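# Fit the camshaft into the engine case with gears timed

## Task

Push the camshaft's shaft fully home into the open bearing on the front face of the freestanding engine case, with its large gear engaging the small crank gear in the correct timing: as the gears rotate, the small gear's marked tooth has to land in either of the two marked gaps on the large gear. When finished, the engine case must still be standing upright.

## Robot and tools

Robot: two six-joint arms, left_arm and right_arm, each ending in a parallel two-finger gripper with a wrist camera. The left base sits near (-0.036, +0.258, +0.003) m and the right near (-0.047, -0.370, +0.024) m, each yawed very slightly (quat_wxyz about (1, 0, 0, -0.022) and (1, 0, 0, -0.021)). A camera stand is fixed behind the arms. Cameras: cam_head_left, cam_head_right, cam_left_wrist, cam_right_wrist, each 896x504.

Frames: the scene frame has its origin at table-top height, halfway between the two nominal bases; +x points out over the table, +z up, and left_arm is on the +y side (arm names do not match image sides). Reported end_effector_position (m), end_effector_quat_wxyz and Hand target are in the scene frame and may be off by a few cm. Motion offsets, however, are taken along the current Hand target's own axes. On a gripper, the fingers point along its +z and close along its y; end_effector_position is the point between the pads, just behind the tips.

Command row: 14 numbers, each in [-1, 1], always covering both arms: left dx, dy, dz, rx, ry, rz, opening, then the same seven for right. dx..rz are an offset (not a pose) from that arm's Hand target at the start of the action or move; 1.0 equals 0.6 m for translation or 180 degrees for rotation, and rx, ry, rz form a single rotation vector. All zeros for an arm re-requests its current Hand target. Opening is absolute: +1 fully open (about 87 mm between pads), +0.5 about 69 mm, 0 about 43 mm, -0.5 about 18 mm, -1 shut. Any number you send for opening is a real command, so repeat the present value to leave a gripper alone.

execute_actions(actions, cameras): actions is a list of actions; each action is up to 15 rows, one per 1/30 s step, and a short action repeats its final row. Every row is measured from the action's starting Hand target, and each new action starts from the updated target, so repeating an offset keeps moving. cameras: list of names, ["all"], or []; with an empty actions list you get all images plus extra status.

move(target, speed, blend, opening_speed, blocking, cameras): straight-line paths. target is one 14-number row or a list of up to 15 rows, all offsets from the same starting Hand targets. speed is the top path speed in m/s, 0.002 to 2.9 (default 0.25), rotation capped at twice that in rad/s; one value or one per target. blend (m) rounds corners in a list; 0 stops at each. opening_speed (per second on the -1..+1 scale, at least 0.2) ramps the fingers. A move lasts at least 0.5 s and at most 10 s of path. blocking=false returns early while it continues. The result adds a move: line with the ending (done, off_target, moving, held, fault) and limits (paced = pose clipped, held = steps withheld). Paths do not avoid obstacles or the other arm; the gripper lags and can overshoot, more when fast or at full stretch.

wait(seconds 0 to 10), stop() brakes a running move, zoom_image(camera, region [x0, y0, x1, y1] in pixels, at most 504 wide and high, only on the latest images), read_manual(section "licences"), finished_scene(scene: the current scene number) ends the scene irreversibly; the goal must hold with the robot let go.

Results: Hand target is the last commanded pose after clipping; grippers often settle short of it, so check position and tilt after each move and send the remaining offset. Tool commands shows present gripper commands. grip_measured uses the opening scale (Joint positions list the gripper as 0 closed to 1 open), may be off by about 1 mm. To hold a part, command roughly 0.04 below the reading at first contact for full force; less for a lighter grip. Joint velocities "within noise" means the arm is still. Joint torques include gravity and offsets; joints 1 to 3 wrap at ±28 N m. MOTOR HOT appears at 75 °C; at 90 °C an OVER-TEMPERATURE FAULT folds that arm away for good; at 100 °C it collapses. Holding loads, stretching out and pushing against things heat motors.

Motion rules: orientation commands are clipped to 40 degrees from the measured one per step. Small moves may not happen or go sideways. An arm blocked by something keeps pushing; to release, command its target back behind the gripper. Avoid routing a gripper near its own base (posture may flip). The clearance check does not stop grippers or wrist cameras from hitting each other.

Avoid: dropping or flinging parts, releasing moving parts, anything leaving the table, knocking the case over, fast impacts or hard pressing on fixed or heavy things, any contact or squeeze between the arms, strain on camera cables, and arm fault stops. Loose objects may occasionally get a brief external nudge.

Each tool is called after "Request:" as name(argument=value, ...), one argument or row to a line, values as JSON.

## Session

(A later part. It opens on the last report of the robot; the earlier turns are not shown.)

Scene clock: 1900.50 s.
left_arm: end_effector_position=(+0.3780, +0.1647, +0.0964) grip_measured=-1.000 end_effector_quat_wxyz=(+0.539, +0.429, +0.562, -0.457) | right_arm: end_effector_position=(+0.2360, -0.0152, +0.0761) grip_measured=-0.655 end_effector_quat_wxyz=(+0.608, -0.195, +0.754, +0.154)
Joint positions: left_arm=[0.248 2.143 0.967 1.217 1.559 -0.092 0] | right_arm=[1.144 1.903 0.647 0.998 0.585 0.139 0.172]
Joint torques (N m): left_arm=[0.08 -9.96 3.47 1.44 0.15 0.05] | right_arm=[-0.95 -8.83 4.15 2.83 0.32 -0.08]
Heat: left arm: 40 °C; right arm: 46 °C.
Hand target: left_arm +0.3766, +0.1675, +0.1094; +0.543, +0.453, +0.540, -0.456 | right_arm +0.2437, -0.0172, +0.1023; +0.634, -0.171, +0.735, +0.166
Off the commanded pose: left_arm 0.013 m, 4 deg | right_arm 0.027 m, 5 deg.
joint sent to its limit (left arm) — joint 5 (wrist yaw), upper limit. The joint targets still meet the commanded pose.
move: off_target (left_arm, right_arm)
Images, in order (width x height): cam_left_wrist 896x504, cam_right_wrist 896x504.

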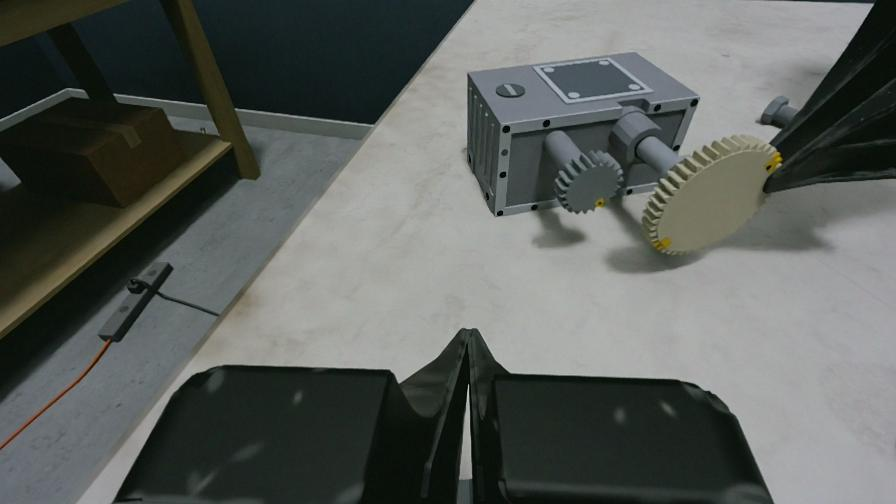

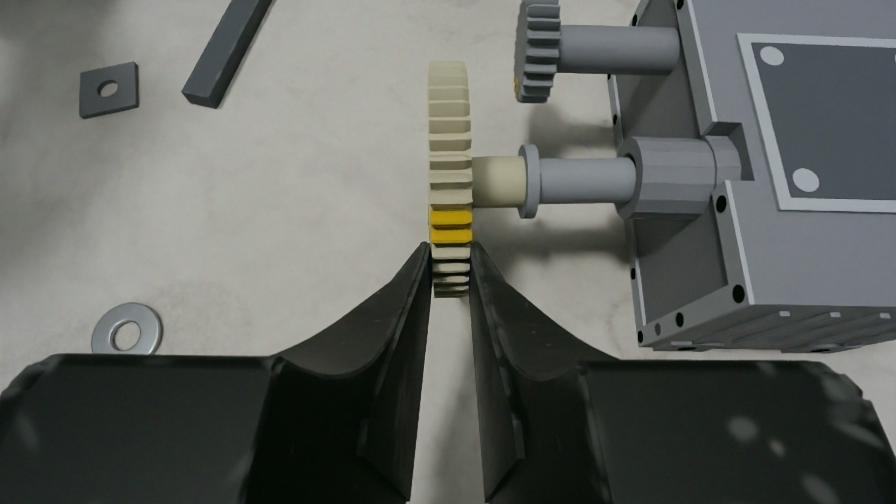

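Request:
zoom_image(
  camera="cam_right_wrist",
  region=[560, 110, 720, 240],
)

Request:
zoom_image(
  camera="cam_left_wrist",
  region=[600, 100, 700, 190],
)

Scaled by 3.150 from the camera's 896x504 image, which has a finer 1280x720 frame.

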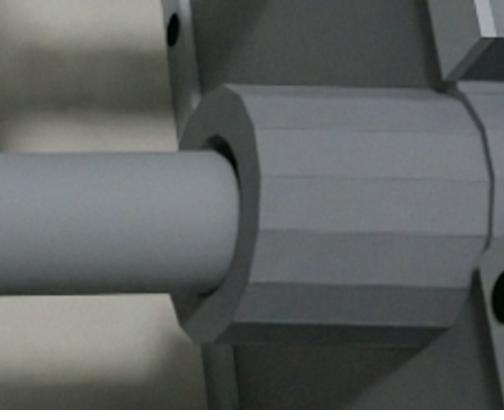

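Scaled by 5.040 from the camera's 896x504 image, which has a finer 1280x720 frame.

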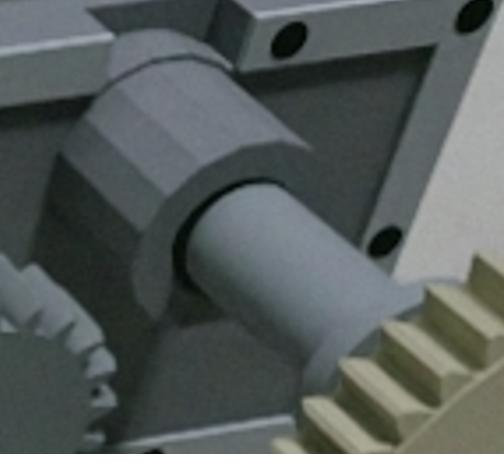

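Request:
move(
  target=[0,0,0,0,0,0,-1,0.022,0,0.004,0,0,0,-1],
  speed=0.04,
  cameras=["cam_left_wrist","cam_right_wrist"],
)

Request:
zoom_image(
  camera="cam_right_wrist",
  region=[560, 110, 720, 240],
)

Request:
zoom_image(
  camera="cam_left_wrist",
  region=[600, 100, 700, 190],
)

Scene clock: 1929.17 s.
left_arm: end_effector_position=(+0.3780, +0.1647, +0.0964) grip_measured=-1.000 end_effector_quat_wxyz=(+0.539, +0.429, +0.562, -0.457) | right_arm: end_effector_position=(+0.2367, -0.0145, +0.0765) grip_measured=-0.655 end_effector_quat_wxyz=(+0.615, -0.190, +0.748, +0.160)
Joint positions: left_arm=[0.248 2.143 0.967 1.217 1.559 -0.092 0] | right_arm=[1.144 1.921 0.638 1.051 0.587 0.136 0.172]
Joint torques (N m): left_arm=[0.08 -9.98 3.48 1.44 0.14 0.04] | right_arm=[-1.06 -6 4.3 2.9 0.3 -0.05]
Heat: left arm: 41 °C; right arm: 47 °C.
Hand target: left_arm +0.3766, +0.1675, +0.1094; +0.543, +0.453, +0.540, -0.456 | right_arm +0.2440, -0.0166, +0.0889; +0.634, -0.171, +0.735, +0.166
Off the commanded pose: left_arm 0.013 m, 4 deg | right_arm 0.015 m, 3 deg.
joint sent to its limit (left arm) — joint 5 (wrist yaw), upper limit. The joint targets still meet the commanded pose.
move: off_target (left_arm, right_arm)
Images, in order (width x height): cam_left_wrist 896x504, cam_right_wrist 896x504.

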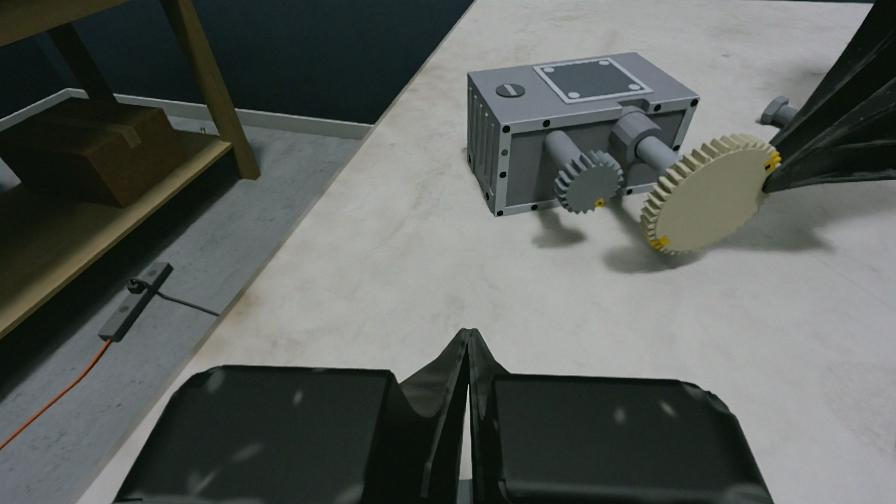

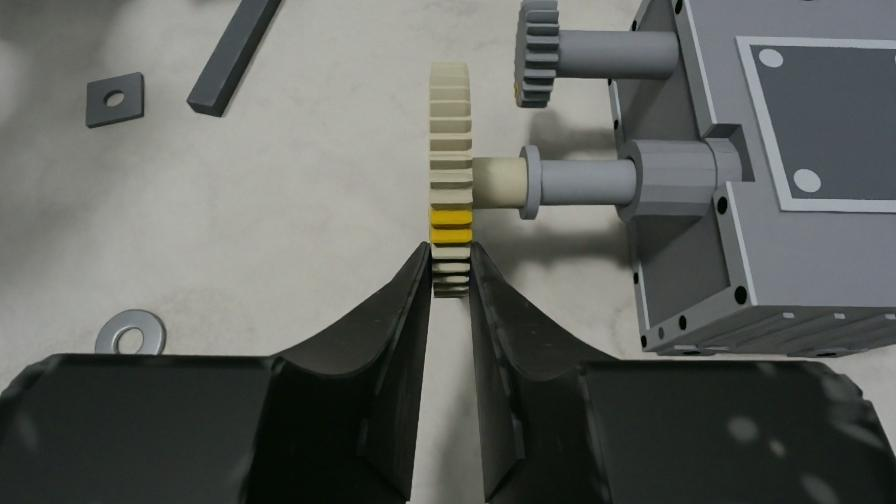

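Scaled by 3.150 from the camera's 896x504 image, which has a finer 1280x720 frame.

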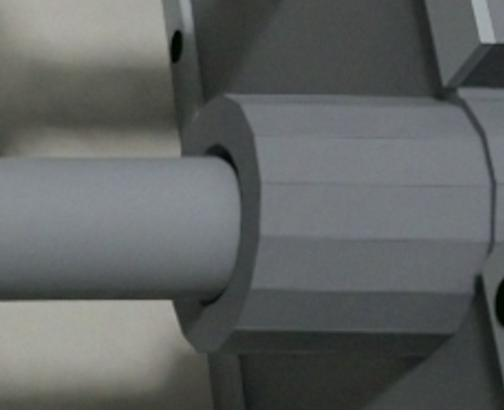

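Scaled by 5.040 from the camera's 896x504 image, which has a finer 1280x720 frame.

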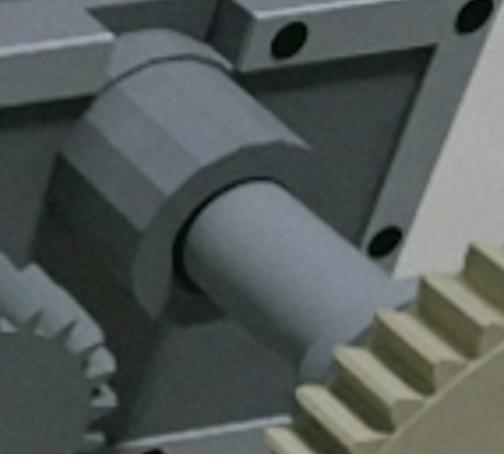

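Request:
move(
  target=[
    [0,0,0,0,0,0,-1,0.004,0,0,0,0,0,-1],
    [0,0,0,0,0,0,-1,0.004,-0.012,0,0,0,0,-1],
  ],
  speed=0.04,
  cameras=["cam_left_wrist","cam_right_wrist"],
)

Request:
zoom_image(
  camera="cam_right_wrist",
  region=[560, 110, 720, 240],
)

Request:
zoom_image(
  camera="cam_left_wrist",
  region=[600, 100, 700, 190],
)

Scene clock: 1935.67 s.
left_arm: end_effector_position=(+0.3780, +0.1647, +0.0964) grip_measured=-1.000 end_effector_quat_wxyz=(+0.539, +0.429, +0.562, -0.457) | right_arm: end_effector_position=(+0.2391, -0.0179, +0.0754) grip_measured=-0.655 end_effector_quat_wxyz=(+0.619, -0.188, +0.745, +0.165)
Joint positions: left_arm=[0.248 2.143 0.967 1.217 1.559 -0.092 0] | right_arm=[1.132 1.93 0.622 1.092 0.572 0.132 0.172]
Joint torques (N m): left_arm=[0.09 -9.99 3.44 1.44 0.15 0.05] | right_arm=[-1.42 -6.48 3.78 2.75 0.24 -0.07]
Heat: left arm: 41 °C; right arm: 46 °C.
Hand target: left_arm +0.3766, +0.1675, +0.1094; +0.543, +0.453, +0.540, -0.456 | right_arm +0.2470, -0.0230, +0.0864; +0.634, -0.172, +0.735, +0.166
Off the commanded pose: left_arm 0.013 m, 4 deg | right_arm 0.014 m, 3 deg.
joint sent to its limit (left arm) — joint 5 (wrist yaw), upper limit. The joint targets still meet the commanded pose.
move: off_target (left_arm, right_arm)
Images, in order (width x height): cam_left_wrist 896x504, cam_right_wrist 896x504.

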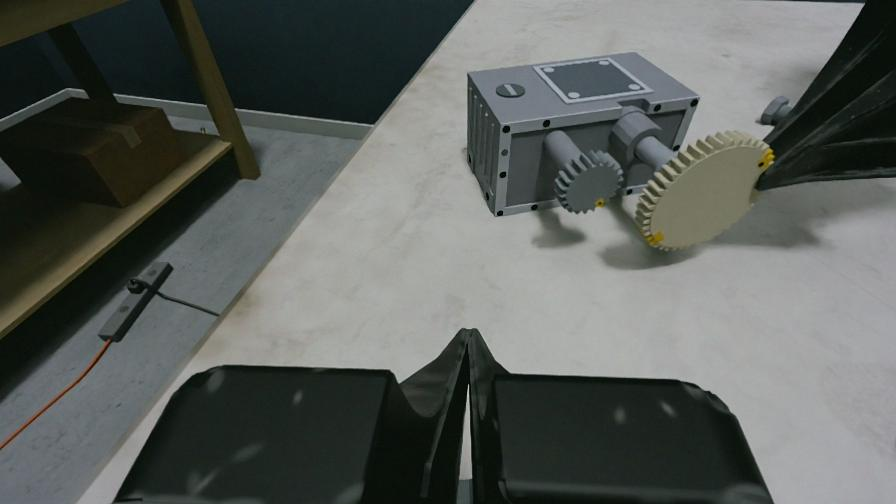

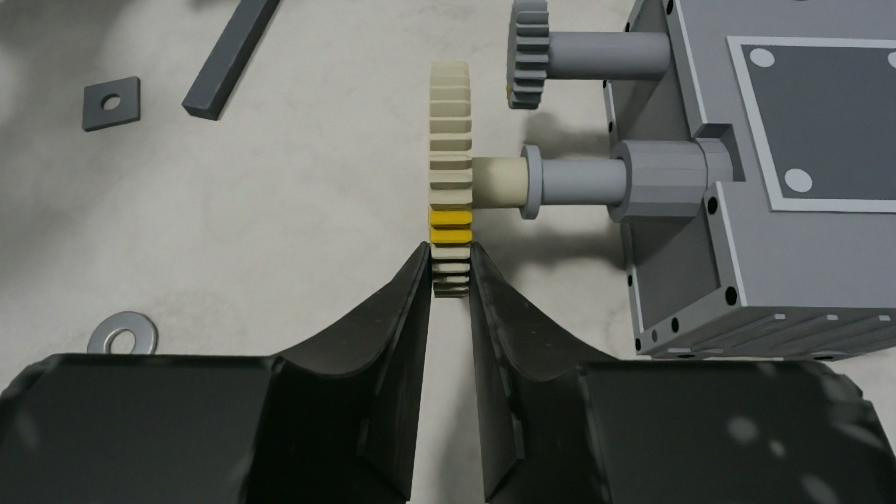

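Scaled by 3.150 from the camera's 896x504 image, which has a finer 1280x720 frame.

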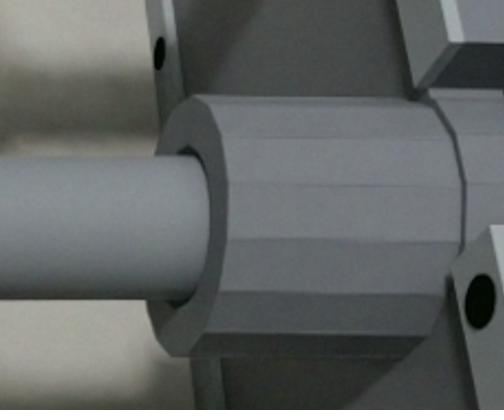

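Scaled by 5.040 from the camera's 896x504 image, which has a finer 1280x720 frame.

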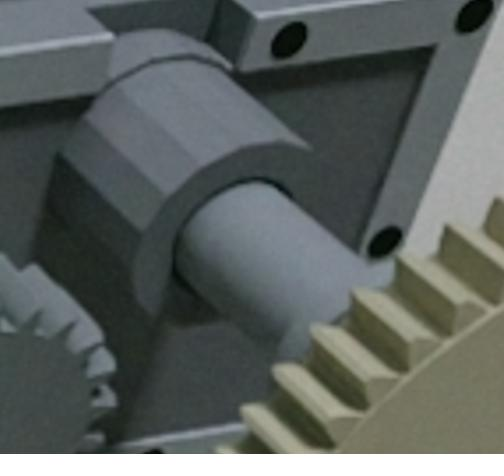

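Request:
move(
  target=[0,0,0,0,0,0,-1,0,-0.012,0,0,0,0,-1],
  speed=0.04,
  cameras=["cam_left_wrist","cam_right_wrist"],
)

Request:
zoom_image(
  camera="cam_left_wrist",
  region=[560, 80, 760, 260],
)

Scene clock: 1941.17 s.
left_arm: end_effector_position=(+0.3780, +0.1647, +0.0964) grip_measured=-1.000 end_effector_quat_wxyz=(+0.539, +0.429, +0.562, -0.457) | right_arm: end_effector_position=(+0.2392, -0.0186, +0.0751) grip_measured=-0.656 end_effector_quat_wxyz=(+0.618, -0.192, +0.742, +0.176)
Joint positions: left_arm=[0.248 2.143 0.967 1.217 1.559 -0.092 0] | right_arm=[1.119 1.93 0.607 1.117 0.537 0.13 0.172]
Joint torques (N m): left_arm=[0.09 -9.99 3.47 1.44 0.15 0.03] | right_arm=[-1.88 -6.93 3.58 2.63 0.39 -0.08]
Heat: left arm: 41 °C; right arm: 45 °C.
Hand target: left_arm +0.3766, +0.1675, +0.1094; +0.543, +0.453, +0.540, -0.456 | right_arm +0.2504, -0.0295, +0.0862; +0.634, -0.171, +0.735, +0.166
Off the commanded pose: left_arm 0.013 m, 4 deg | right_arm 0.019 m, 3 deg.
joint sent to its limit (left arm) — joint 5 (wrist yaw), upper limit. The joint targets still meet the commanded pose.
move: off_target (left_arm, right_arm)
Images, in order (width x height): cam_left_wrist 896x504, cam_right_wrist 896x504.

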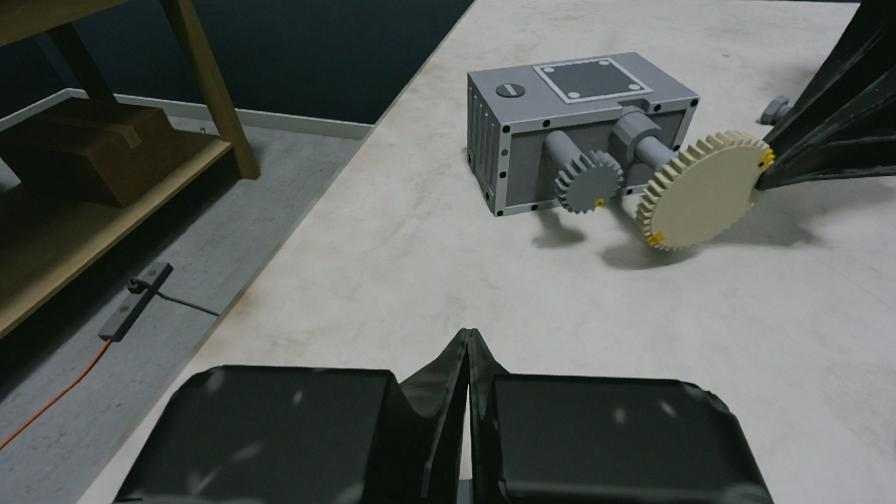

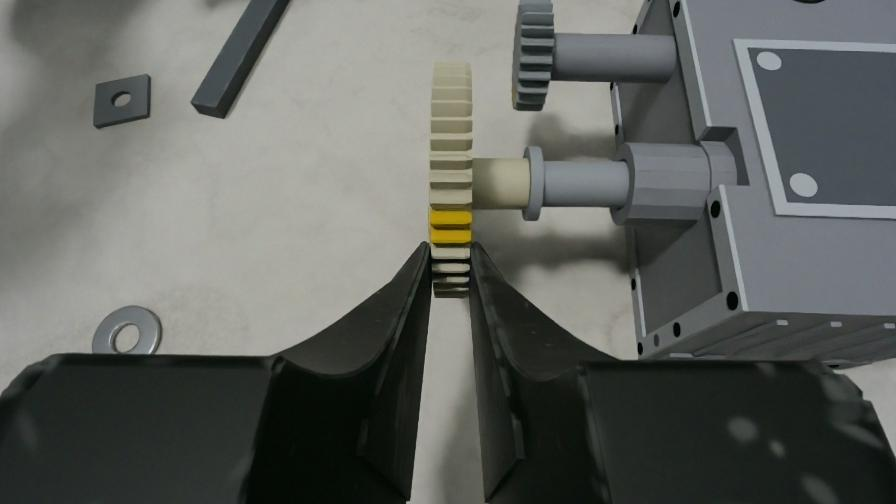

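Scaled by 2.520 from the camera's 896x504 image, which has a finer 1280x720 frame.

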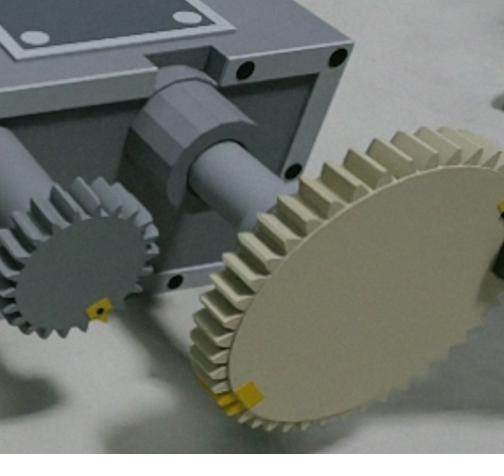

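Request:
move(
  target=[0,0,0,0,0,0,-1,0,-0.002,0.0052,0.0165,0,0.0023,-1],
  speed=0.04,
  cameras=["cam_left_wrist","cam_right_wrist"],
)

Request:
zoom_image(
  camera="cam_left_wrist",
  region=[560, 80, 760, 260],
)

Scene clock: 1956.27 s.
left_arm: end_effector_position=(+0.3780, +0.1647, +0.0964) grip_measured=-1.000 end_effector_quat_wxyz=(+0.539, +0.429, +0.562, -0.457) | right_arm: end_effector_position=(+0.2394, -0.0193, +0.0751) grip_measured=-0.656 end_effector_quat_wxyz=(+0.618, -0.190, +0.743, +0.173)
Joint positions: left_arm=[0.248 2.143 0.967 1.217 1.559 -0.092 0] | right_arm=[1.121 1.93 0.607 1.116 0.546 0.13 0.172]
Joint torques (N m): left_arm=[0.08 -9.99 3.47 1.44 0.15 0.04] | right_arm=[-0.96 -6.08 6.12 2.36 0.89 0.06]
Heat: left arm: 41 °C; right arm: 44 °C.
Hand target: left_arm +0.3766, +0.1675, +0.1094; +0.543, +0.453, +0.540, -0.456 | right_arm +0.2536, -0.0291, +0.0857; +0.638, -0.152, +0.740, +0.149
Off the commanded pose: left_arm 0.013 m, 4 deg | right_arm 0.020 m, 6 deg.
joint sent to its limit (left arm) — joint 5 (wrist yaw), upper limit. The joint targets still meet the commanded pose.
move: off_target (left_arm, right_arm)
Images, in order (width x height): cam_left_wrist 896x504, cam_right_wrist 896x504.

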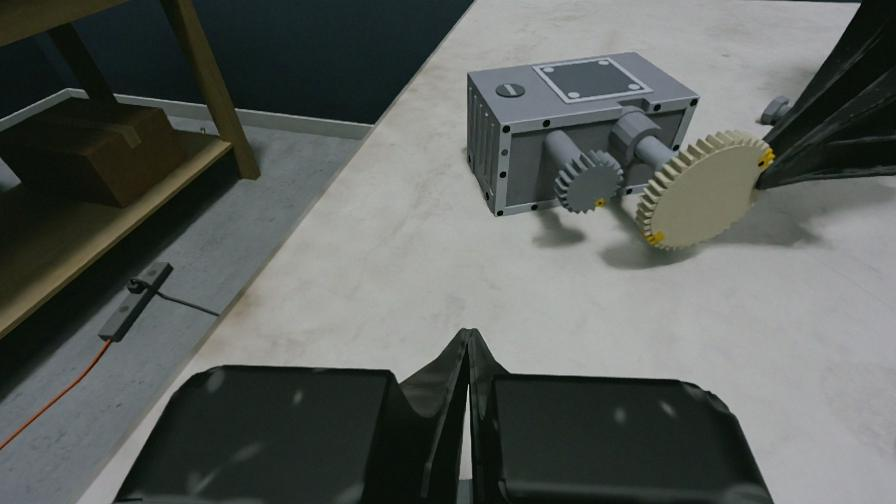

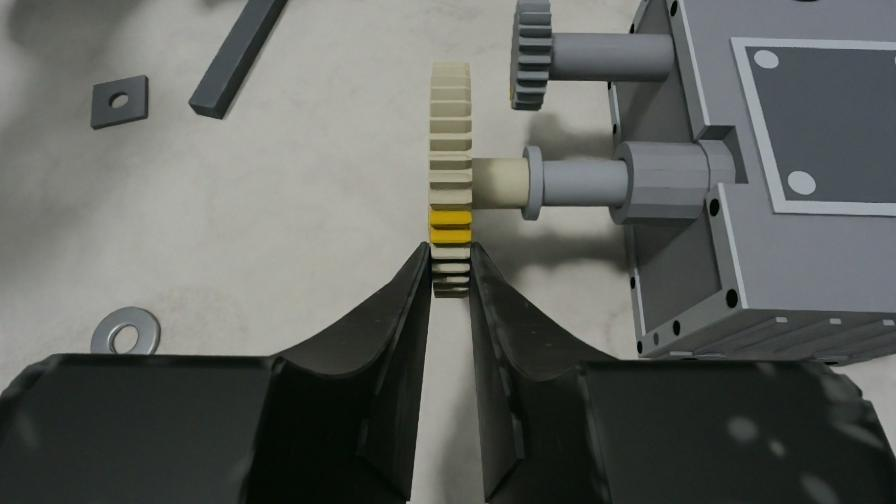

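Scaled by 2.520 from the camera's 896x504 image, which has a finer 1280x720 frame.

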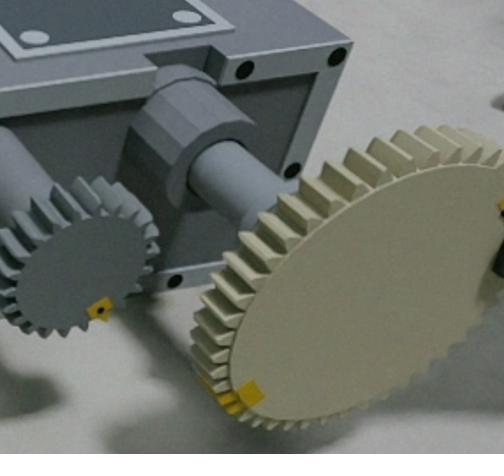

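Request:
move(
  target=[
    [0,0,0,0,0,0,-1,0,0.003,0.004,0.02,0,0.0028,-1],
    [0,0,0,0,0,0,-1,0,-0.010,0.004,0.02,0,0.0028,-1],
  ],
  speed=0.04,
  cameras=["cam_left_wrist","cam_right_wrist"],
)

Request:
zoom_image(
  camera="cam_left_wrist",
  region=[560, 80, 760, 260],
)

Scene clock: 1962.17 s.
left_arm: end_effector_position=(+0.3780, +0.1647, +0.0964) grip_measured=-1.000 end_effector_quat_wxyz=(+0.539, +0.429, +0.562, -0.457) | right_arm: end_effector_position=(+0.2442, -0.0241, +0.0744) grip_measured=-0.656 end_effector_quat_wxyz=(+0.626, -0.164, +0.750, +0.140)
Joint positions: left_arm=[0.248 2.143 0.967 1.217 1.559 -0.092 0] | right_arm=[1.14 1.942 0.638 1.079 0.651 0.143 0.172]
Joint torques (N m): left_arm=[0.08 -9.98 3.45 1.45 0.14 0.04] | right_arm=[-1.92 -6.32 5.5 2.47 0.61 0.09]
Heat: left arm: 41 °C; right arm: 43 °C.
Hand target: left_arm +0.3766, +0.1675, +0.1094; +0.543, +0.453, +0.540, -0.456 | right_arm +0.2583, -0.0335, +0.0854; +0.642, -0.129, +0.745, +0.129
Off the commanded pose: left_arm 0.013 m, 4 deg | right_arm 0.020 m, 5 deg.
joint sent to its limit (left arm) — joint 5 (wrist yaw), upper limit. The joint targets still meet the commanded pose.
move: off_target (left_arm, right_arm)
Images, in order (width x height): cam_left_wrist 896x504, cam_right_wrist 896x504.

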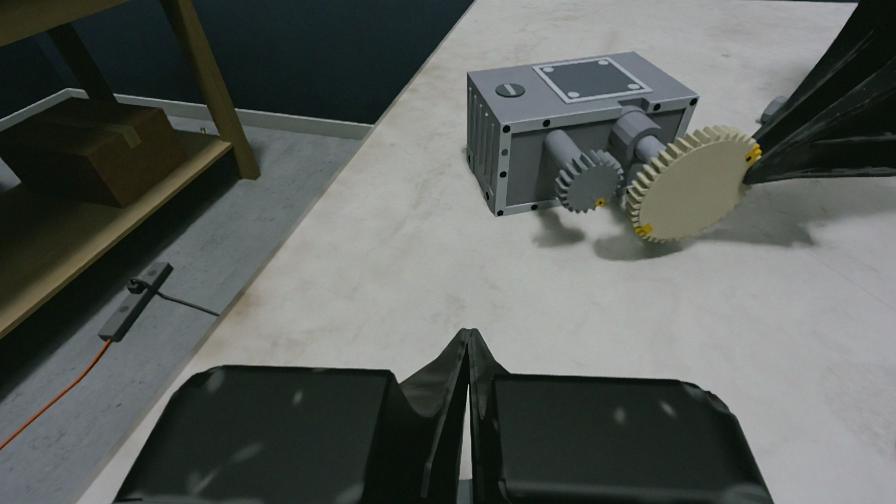

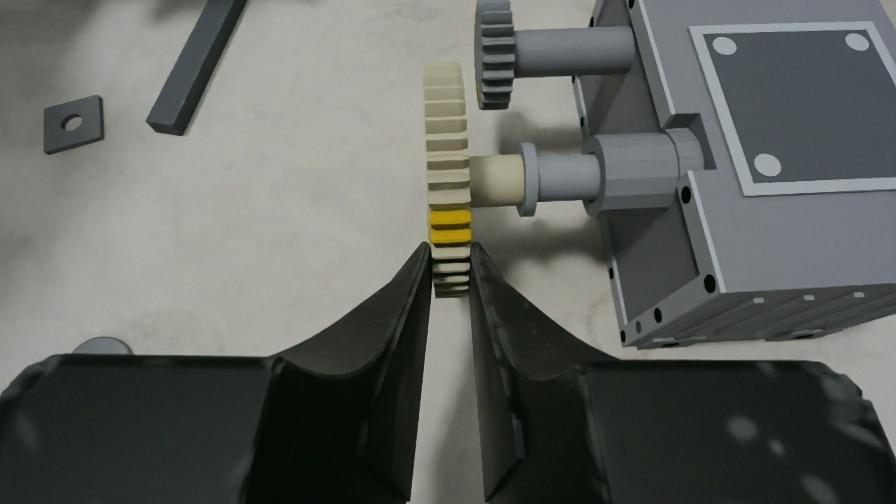

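Scaled by 2.520 from the camera's 896x504 image, which has a finer 1280x720 frame.

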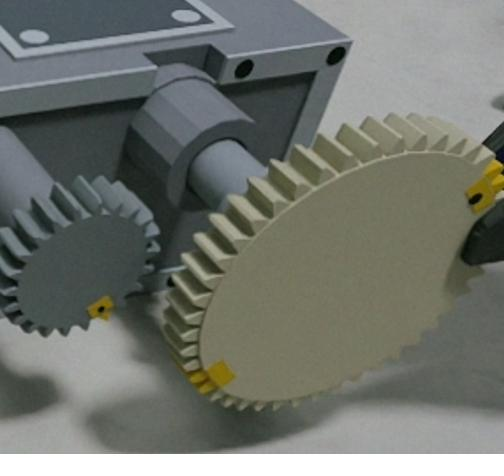

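Request:
move(
  target=[0.015,-0.2,0.0857,-0.3296,-0.25,-0.4545,-1,0,0,0,0,0,0,-1],
  speed=0.15,
  cameras=["all"],
)

Scene clock: 1988.03 s.
left_arm: end_effector_position=(+0.2673, +0.0962, +0.0980) grip_measured=-1.000 end_effector_quat_wxyz=(+0.410, -0.461, +0.605, -0.503) | right_arm: end_effector_position=(+0.2442, -0.0241, +0.0744) grip_measured=-0.656 end_effector_quat_wxyz=(+0.626, -0.164, +0.750, +0.140)
Joint positions: left_arm=[-0.469 1.565 0.054 1.346 -0.274 -1.583 0] | right_arm=[1.14 1.942 0.638 1.079 0.651 0.143 0.172]
Joint torques (N m): left_arm=[-1.05 -3.86 3.18 1.84 -0.09 0.01] | right_arm=[-1.88 -6.19 5.52 2.47 0.61 0.13]
Heat: left arm: 40 °C; right arm: 42 °C.
Hand target: left_arm +0.2674, +0.0959, +0.1007; +0.412, -0.463, +0.602, -0.503 | right_arm +0.2583, -0.0335, +0.0854; +0.642, -0.129, +0.745, +0.129
Off the commanded pose: left_arm 0.003 m, 0 deg | right_arm 0.020 m, 5 deg.
move: off_target (right_arm)

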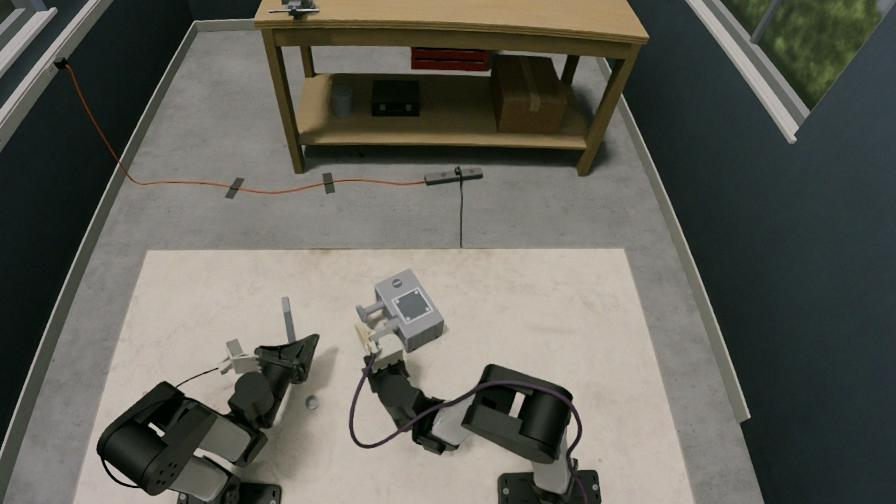

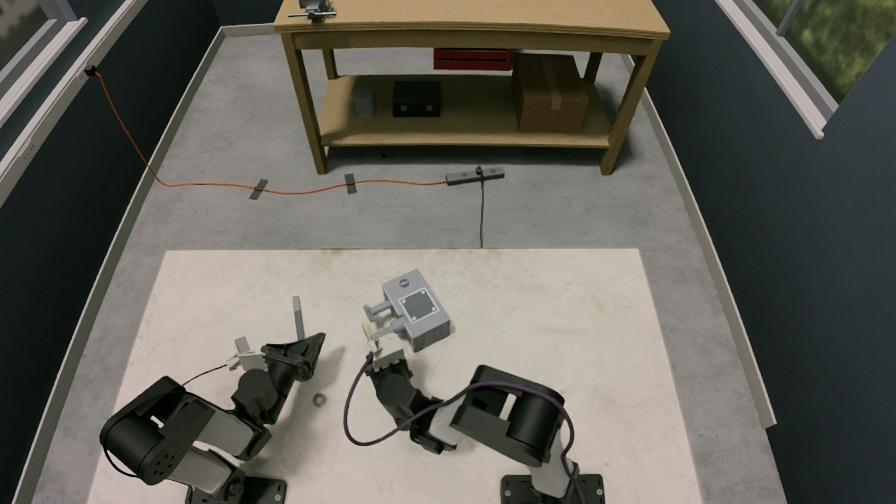

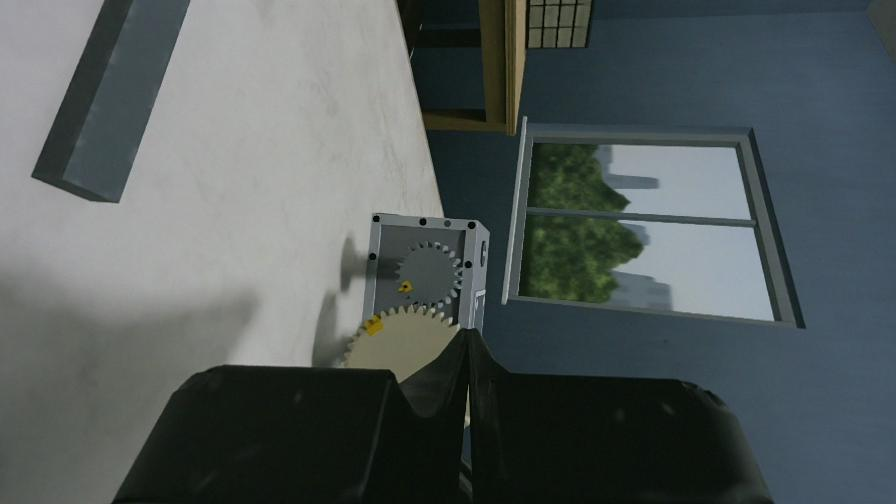

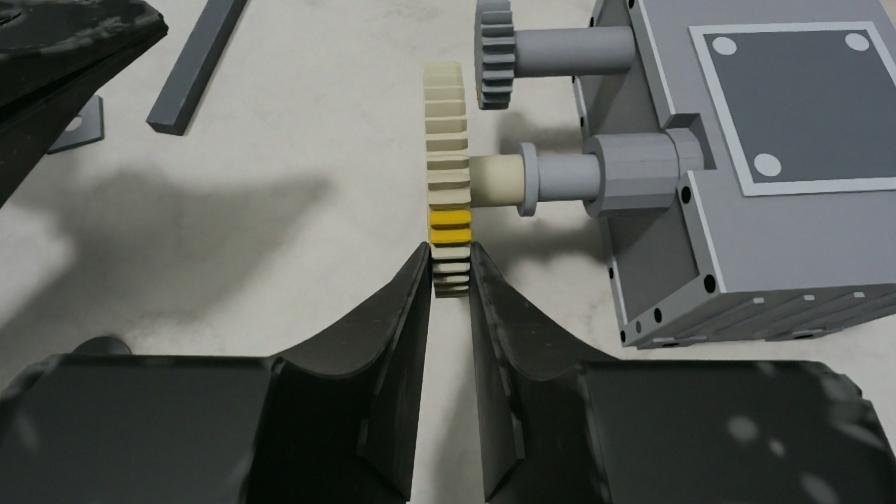

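Request:
zoom_image(
  camera="cam_left_wrist",
  region=[335, 200, 515, 380],
)

Scaled by 2.800 from the camera's 896x504 image, which has a finer 1280x720 frame.

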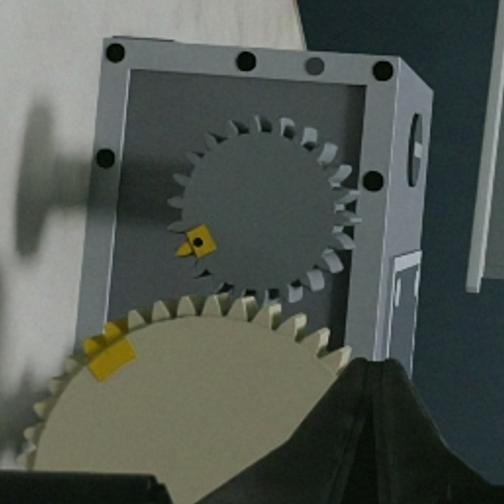

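Request:
move(
  target=[0,0,0,0,0,0,-1,0.0117,0.006,0.0025,-0.006,-0.053,0,-1],
  speed=0.04,
  cameras=["cam_left_wrist","cam_right_wrist"],
)

Request:
zoom_image(
  camera="cam_left_wrist",
  region=[335, 200, 515, 380],
)

Scene clock: 2019.93 s.
left_arm: end_effector_position=(+0.2672, +0.0962, +0.0977) grip_measured=-1.000 end_effector_quat_wxyz=(+0.410, -0.462, +0.605, -0.502) | right_arm: end_effector_position=(+0.2530, -0.0244, +0.0681) grip_measured=-0.656 end_effector_quat_wxyz=(+0.681, -0.146, +0.702, +0.146)
Joint positions: left_arm=[-0.469 1.565 0.054 1.345 -0.274 -1.583 0] | right_arm=[1.14 2.145 0.623 1.485 0.682 0.029 0.172]
Joint torques (N m): left_arm=[-1.05 -3.9 3.18 1.86 -0.1 0.02] | right_arm=[-0.42 -5.38 3.18 3.01 0.37 -0.12]
Heat: left arm: 33 °C; right arm: 41 °C.
Hand target: left_arm +0.2674, +0.0959, +0.1007; +0.412, -0.463, +0.602, -0.503 | right_arm +0.2574, -0.0298, +0.0781; +0.700, -0.124, +0.688, +0.146
Off the commanded pose: left_arm 0.003 m, 1 deg | right_arm 0.012 m, 4 deg.
joint sent to its limit (right arm) — joint 4 (wrist pitch), upper limit. The joint targets still meet the commanded pose.
move: off_target (right_arm)
Images, in order (width x height): cam_left_wrist 896x504, cam_right_wrist 896x504.

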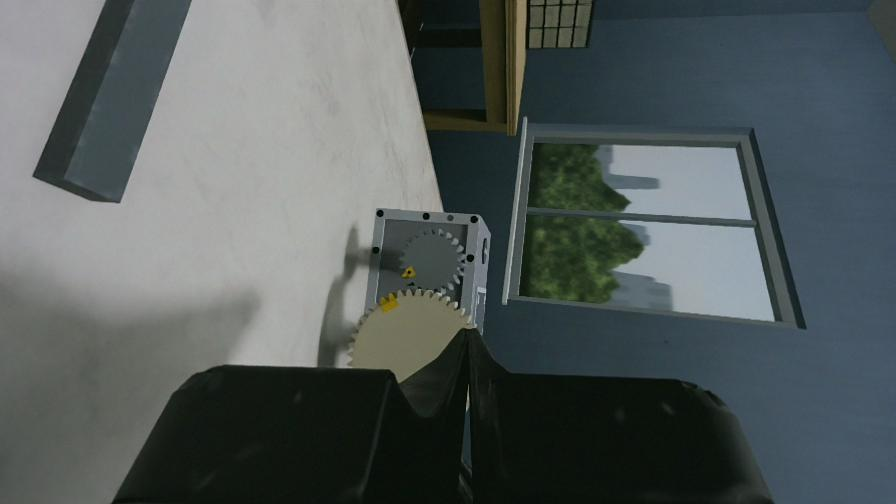

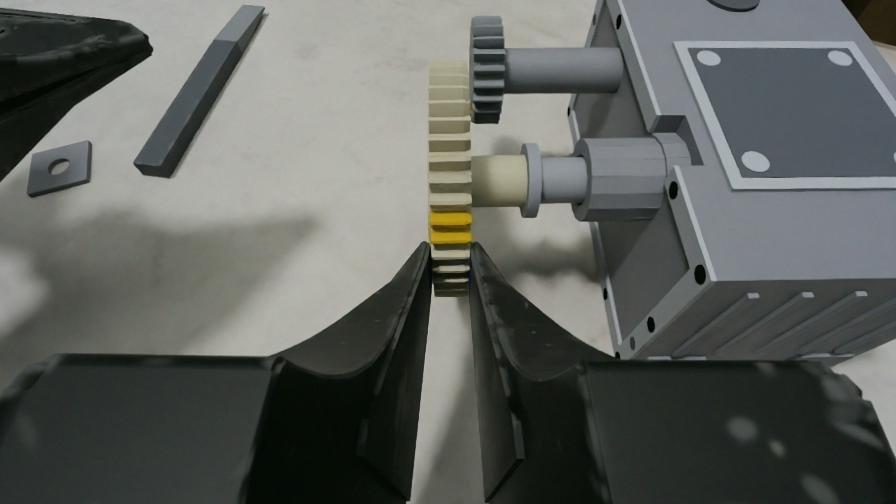

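Scaled by 2.800 from the camera's 896x504 image, which has a finer 1280x720 frame.

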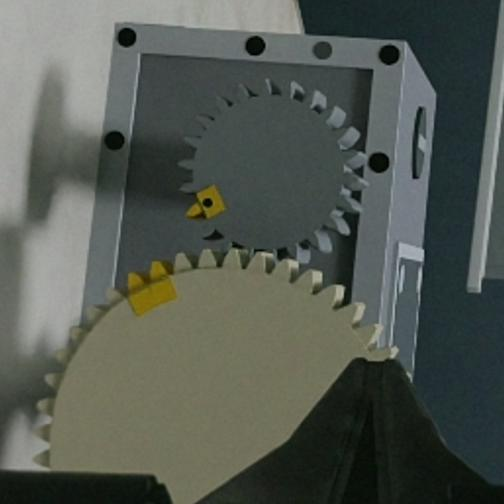

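Request:
zoom_image(
  camera="cam_left_wrist",
  region=[380, 220, 480, 320],
)

Scaled by 5.040 from the camera's 896x504 image, which has a finer 1280x720 frame.

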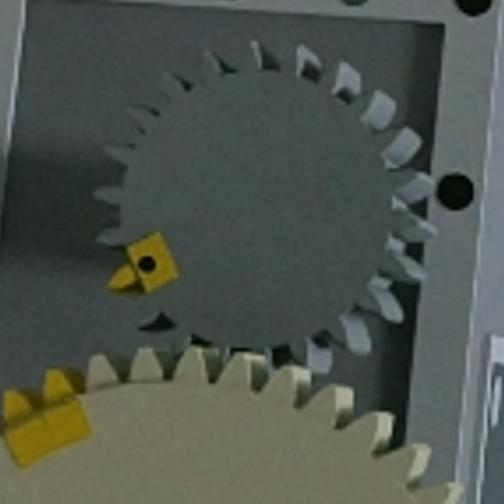

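Request:
move(
  target=[0.0018,0.0576,0.009,0,0,0,-1,0,0,0,0,0,0,-1],
  speed=0.1,
  cameras=["cam_left_wrist"],
)

Request:
zoom_image(
  camera="cam_left_wrist",
  region=[380, 220, 500, 340],
)

Scene clock: 2083.13 s.
left_arm: end_effector_position=(+0.2643, +0.0983, +0.0534) grip_measured=-1.000 end_effector_quat_wxyz=(+0.392, -0.477, +0.633, -0.466) | right_arm: end_effector_position=(+0.2530, -0.0244, +0.0681) grip_measured=-0.656 end_effector_quat_wxyz=(+0.681, -0.146, +0.702, +0.146)
Joint positions: left_arm=[-0.469 1.814 0.048 1.495 -0.276 -1.592 0] | right_arm=[1.14 2.145 0.623 1.485 0.682 0.029 0.172]
Joint torques (N m): left_arm=[-1.17 -2.56 1.96 2.6 -0.13 0.02] | right_arm=[-0.44 -5.38 3.17 3.03 0.39 -0.13]
Heat: left arm: 29 °C; right arm: 43 °C.
Hand target: left_arm +0.2674, +0.0959, +0.0658; +0.412, -0.463, +0.602, -0.503 | right_arm +0.2574, -0.0298, +0.0781; +0.700, -0.124, +0.688, +0.146
Off the commanded pose: left_arm 0.013 m, 6 deg | right_arm 0.012 m, 4 deg.
joint sent to its limit (left arm) — joint 4 (wrist pitch), upper limit. The joint targets are off in orientation, not in position.
joint sent to its limit (right arm) — joint 4 (wrist pitch), upper limit. The joint targets still meet the commanded pose.
move: off_target (left_arm, right_arm)
Images, in order (width x height): cam_left_wrist 896x504.

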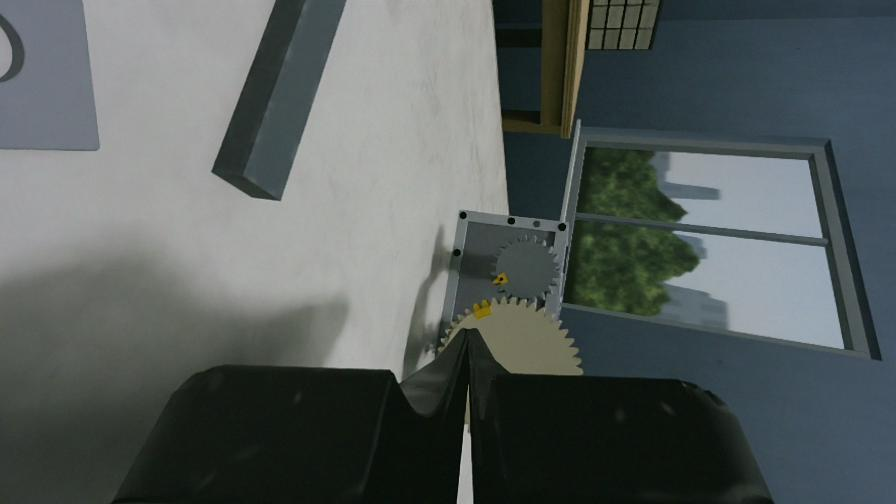

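Scaled by 4.200 from the camera's 896x504 image, which has a finer 1280x720 frame.

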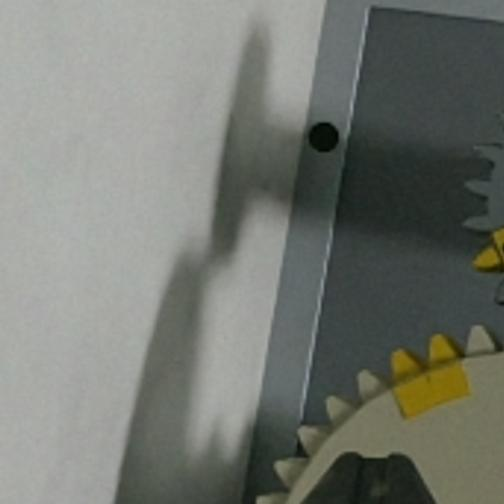

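Request:
zoom_image(
  camera="cam_left_wrist",
  region=[440, 200, 600, 360],
)

Request:
zoom_image(
  camera="cam_left_wrist",
  region=[470, 225, 570, 325],
)

Scaled by 3.150 from the camera's 896x504 image, which has a finer 1280x720 frame.

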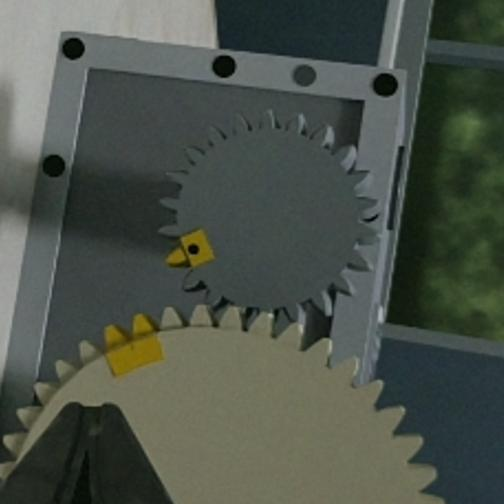

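Scaled by 5.040 from the camera's 896x504 image, which has a finer 1280x720 frame.

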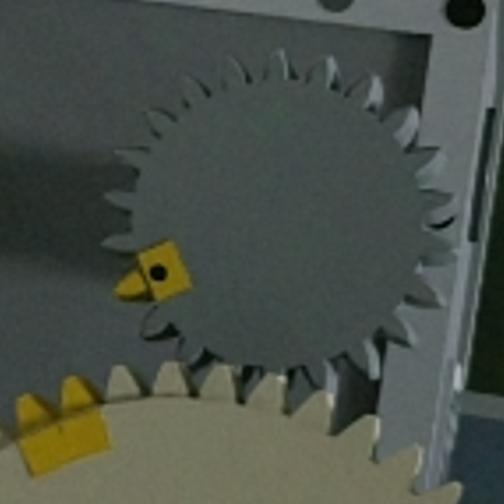

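Request:
move(
  target=[0,0,0,0,0,0,-1,0.012,0.0,0.0,0,0,0,-1],
  speed=0.04,
  cameras=["cam_left_wrist","cam_right_wrist"],
)

Request:
zoom_image(
  camera="cam_left_wrist",
  region=[470, 225, 570, 325],
)

Scene clock: 2115.13 s.
left_arm: end_effector_position=(+0.2643, +0.0984, +0.0535) grip_measured=-1.000 end_effector_quat_wxyz=(+0.392, -0.477, +0.633, -0.467) | right_arm: end_effector_position=(+0.2526, -0.0252, +0.0632) grip_measured=-0.656 end_effector_quat_wxyz=(+0.679, -0.149, +0.705, +0.143)
Joint positions: left_arm=[-0.469 1.814 0.048 1.495 -0.277 -1.593 0] | right_arm=[1.14 2.157 0.623 1.485 0.682 0.029 0.172]
Joint torques (N m): left_arm=[-1.17 -2.58 1.96 2.6 -0.12 0.02] | right_arm=[-0.46 -4.82 3.52 3 0.4 -0.01]
Heat: left arm: 34 °C; right arm: 44 °C.
Hand target: left_arm +0.2674, +0.0958, +0.0658; +0.412, -0.463, +0.602, -0.503 | right_arm +0.2575, -0.0296, +0.0710; +0.700, -0.124, +0.688, +0.146
Off the commanded pose: left_arm 0.013 m, 6 deg | right_arm 0.010 m, 4 deg.
joint sent to its limit (left arm) — joint 4 (wrist pitch), upper limit. The joint targets are off in orientation, not in position.
joint sent to its limit (right arm) — joint 4 (wrist pitch), upper limit. The joint targets still meet the commanded pose.
move: off_target (left_arm, right_arm)
Images, in order (width x height): cam_left_wrist 896x504, cam_right_wrist 896x504.

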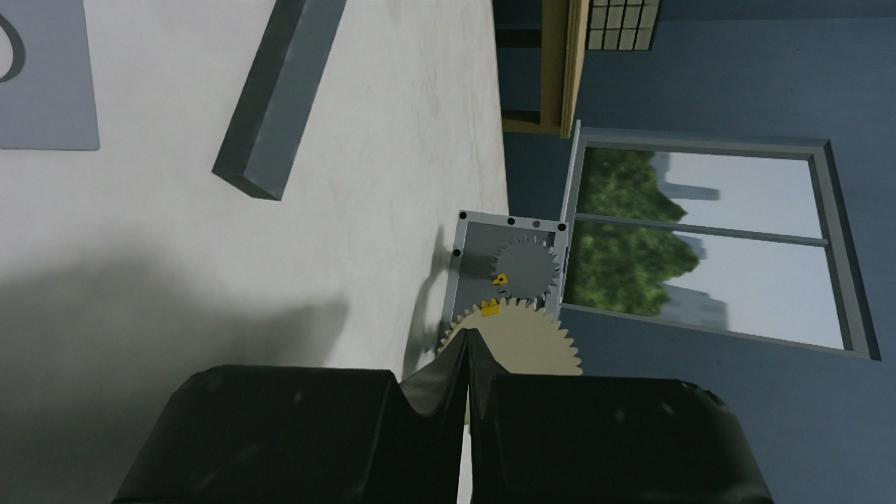

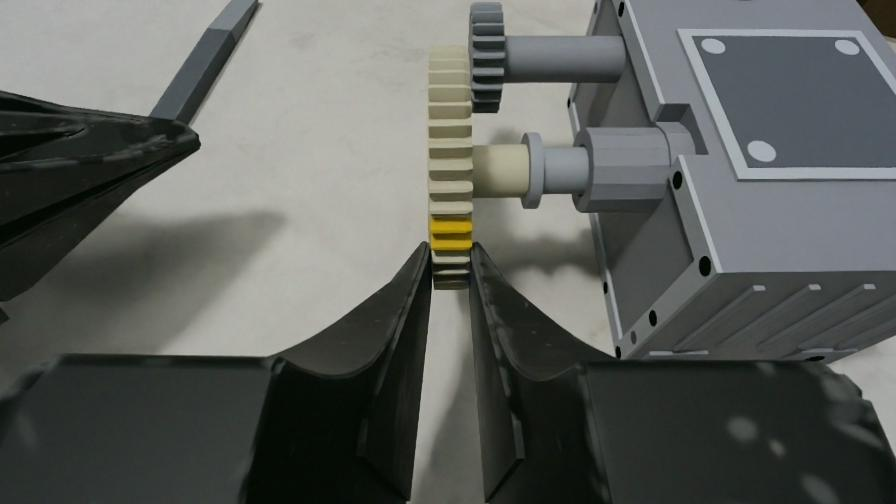

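Scaled by 5.040 from the camera's 896x504 image, which has a finer 1280x720 frame.

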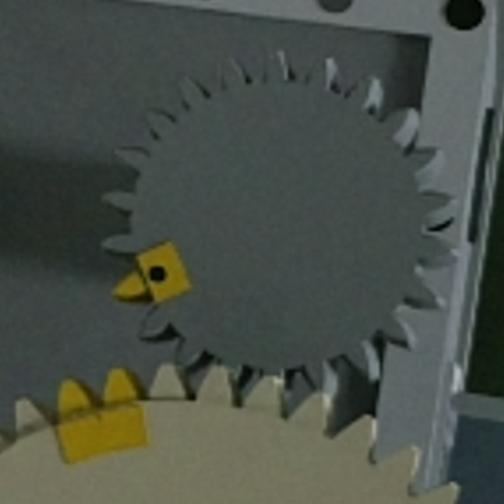

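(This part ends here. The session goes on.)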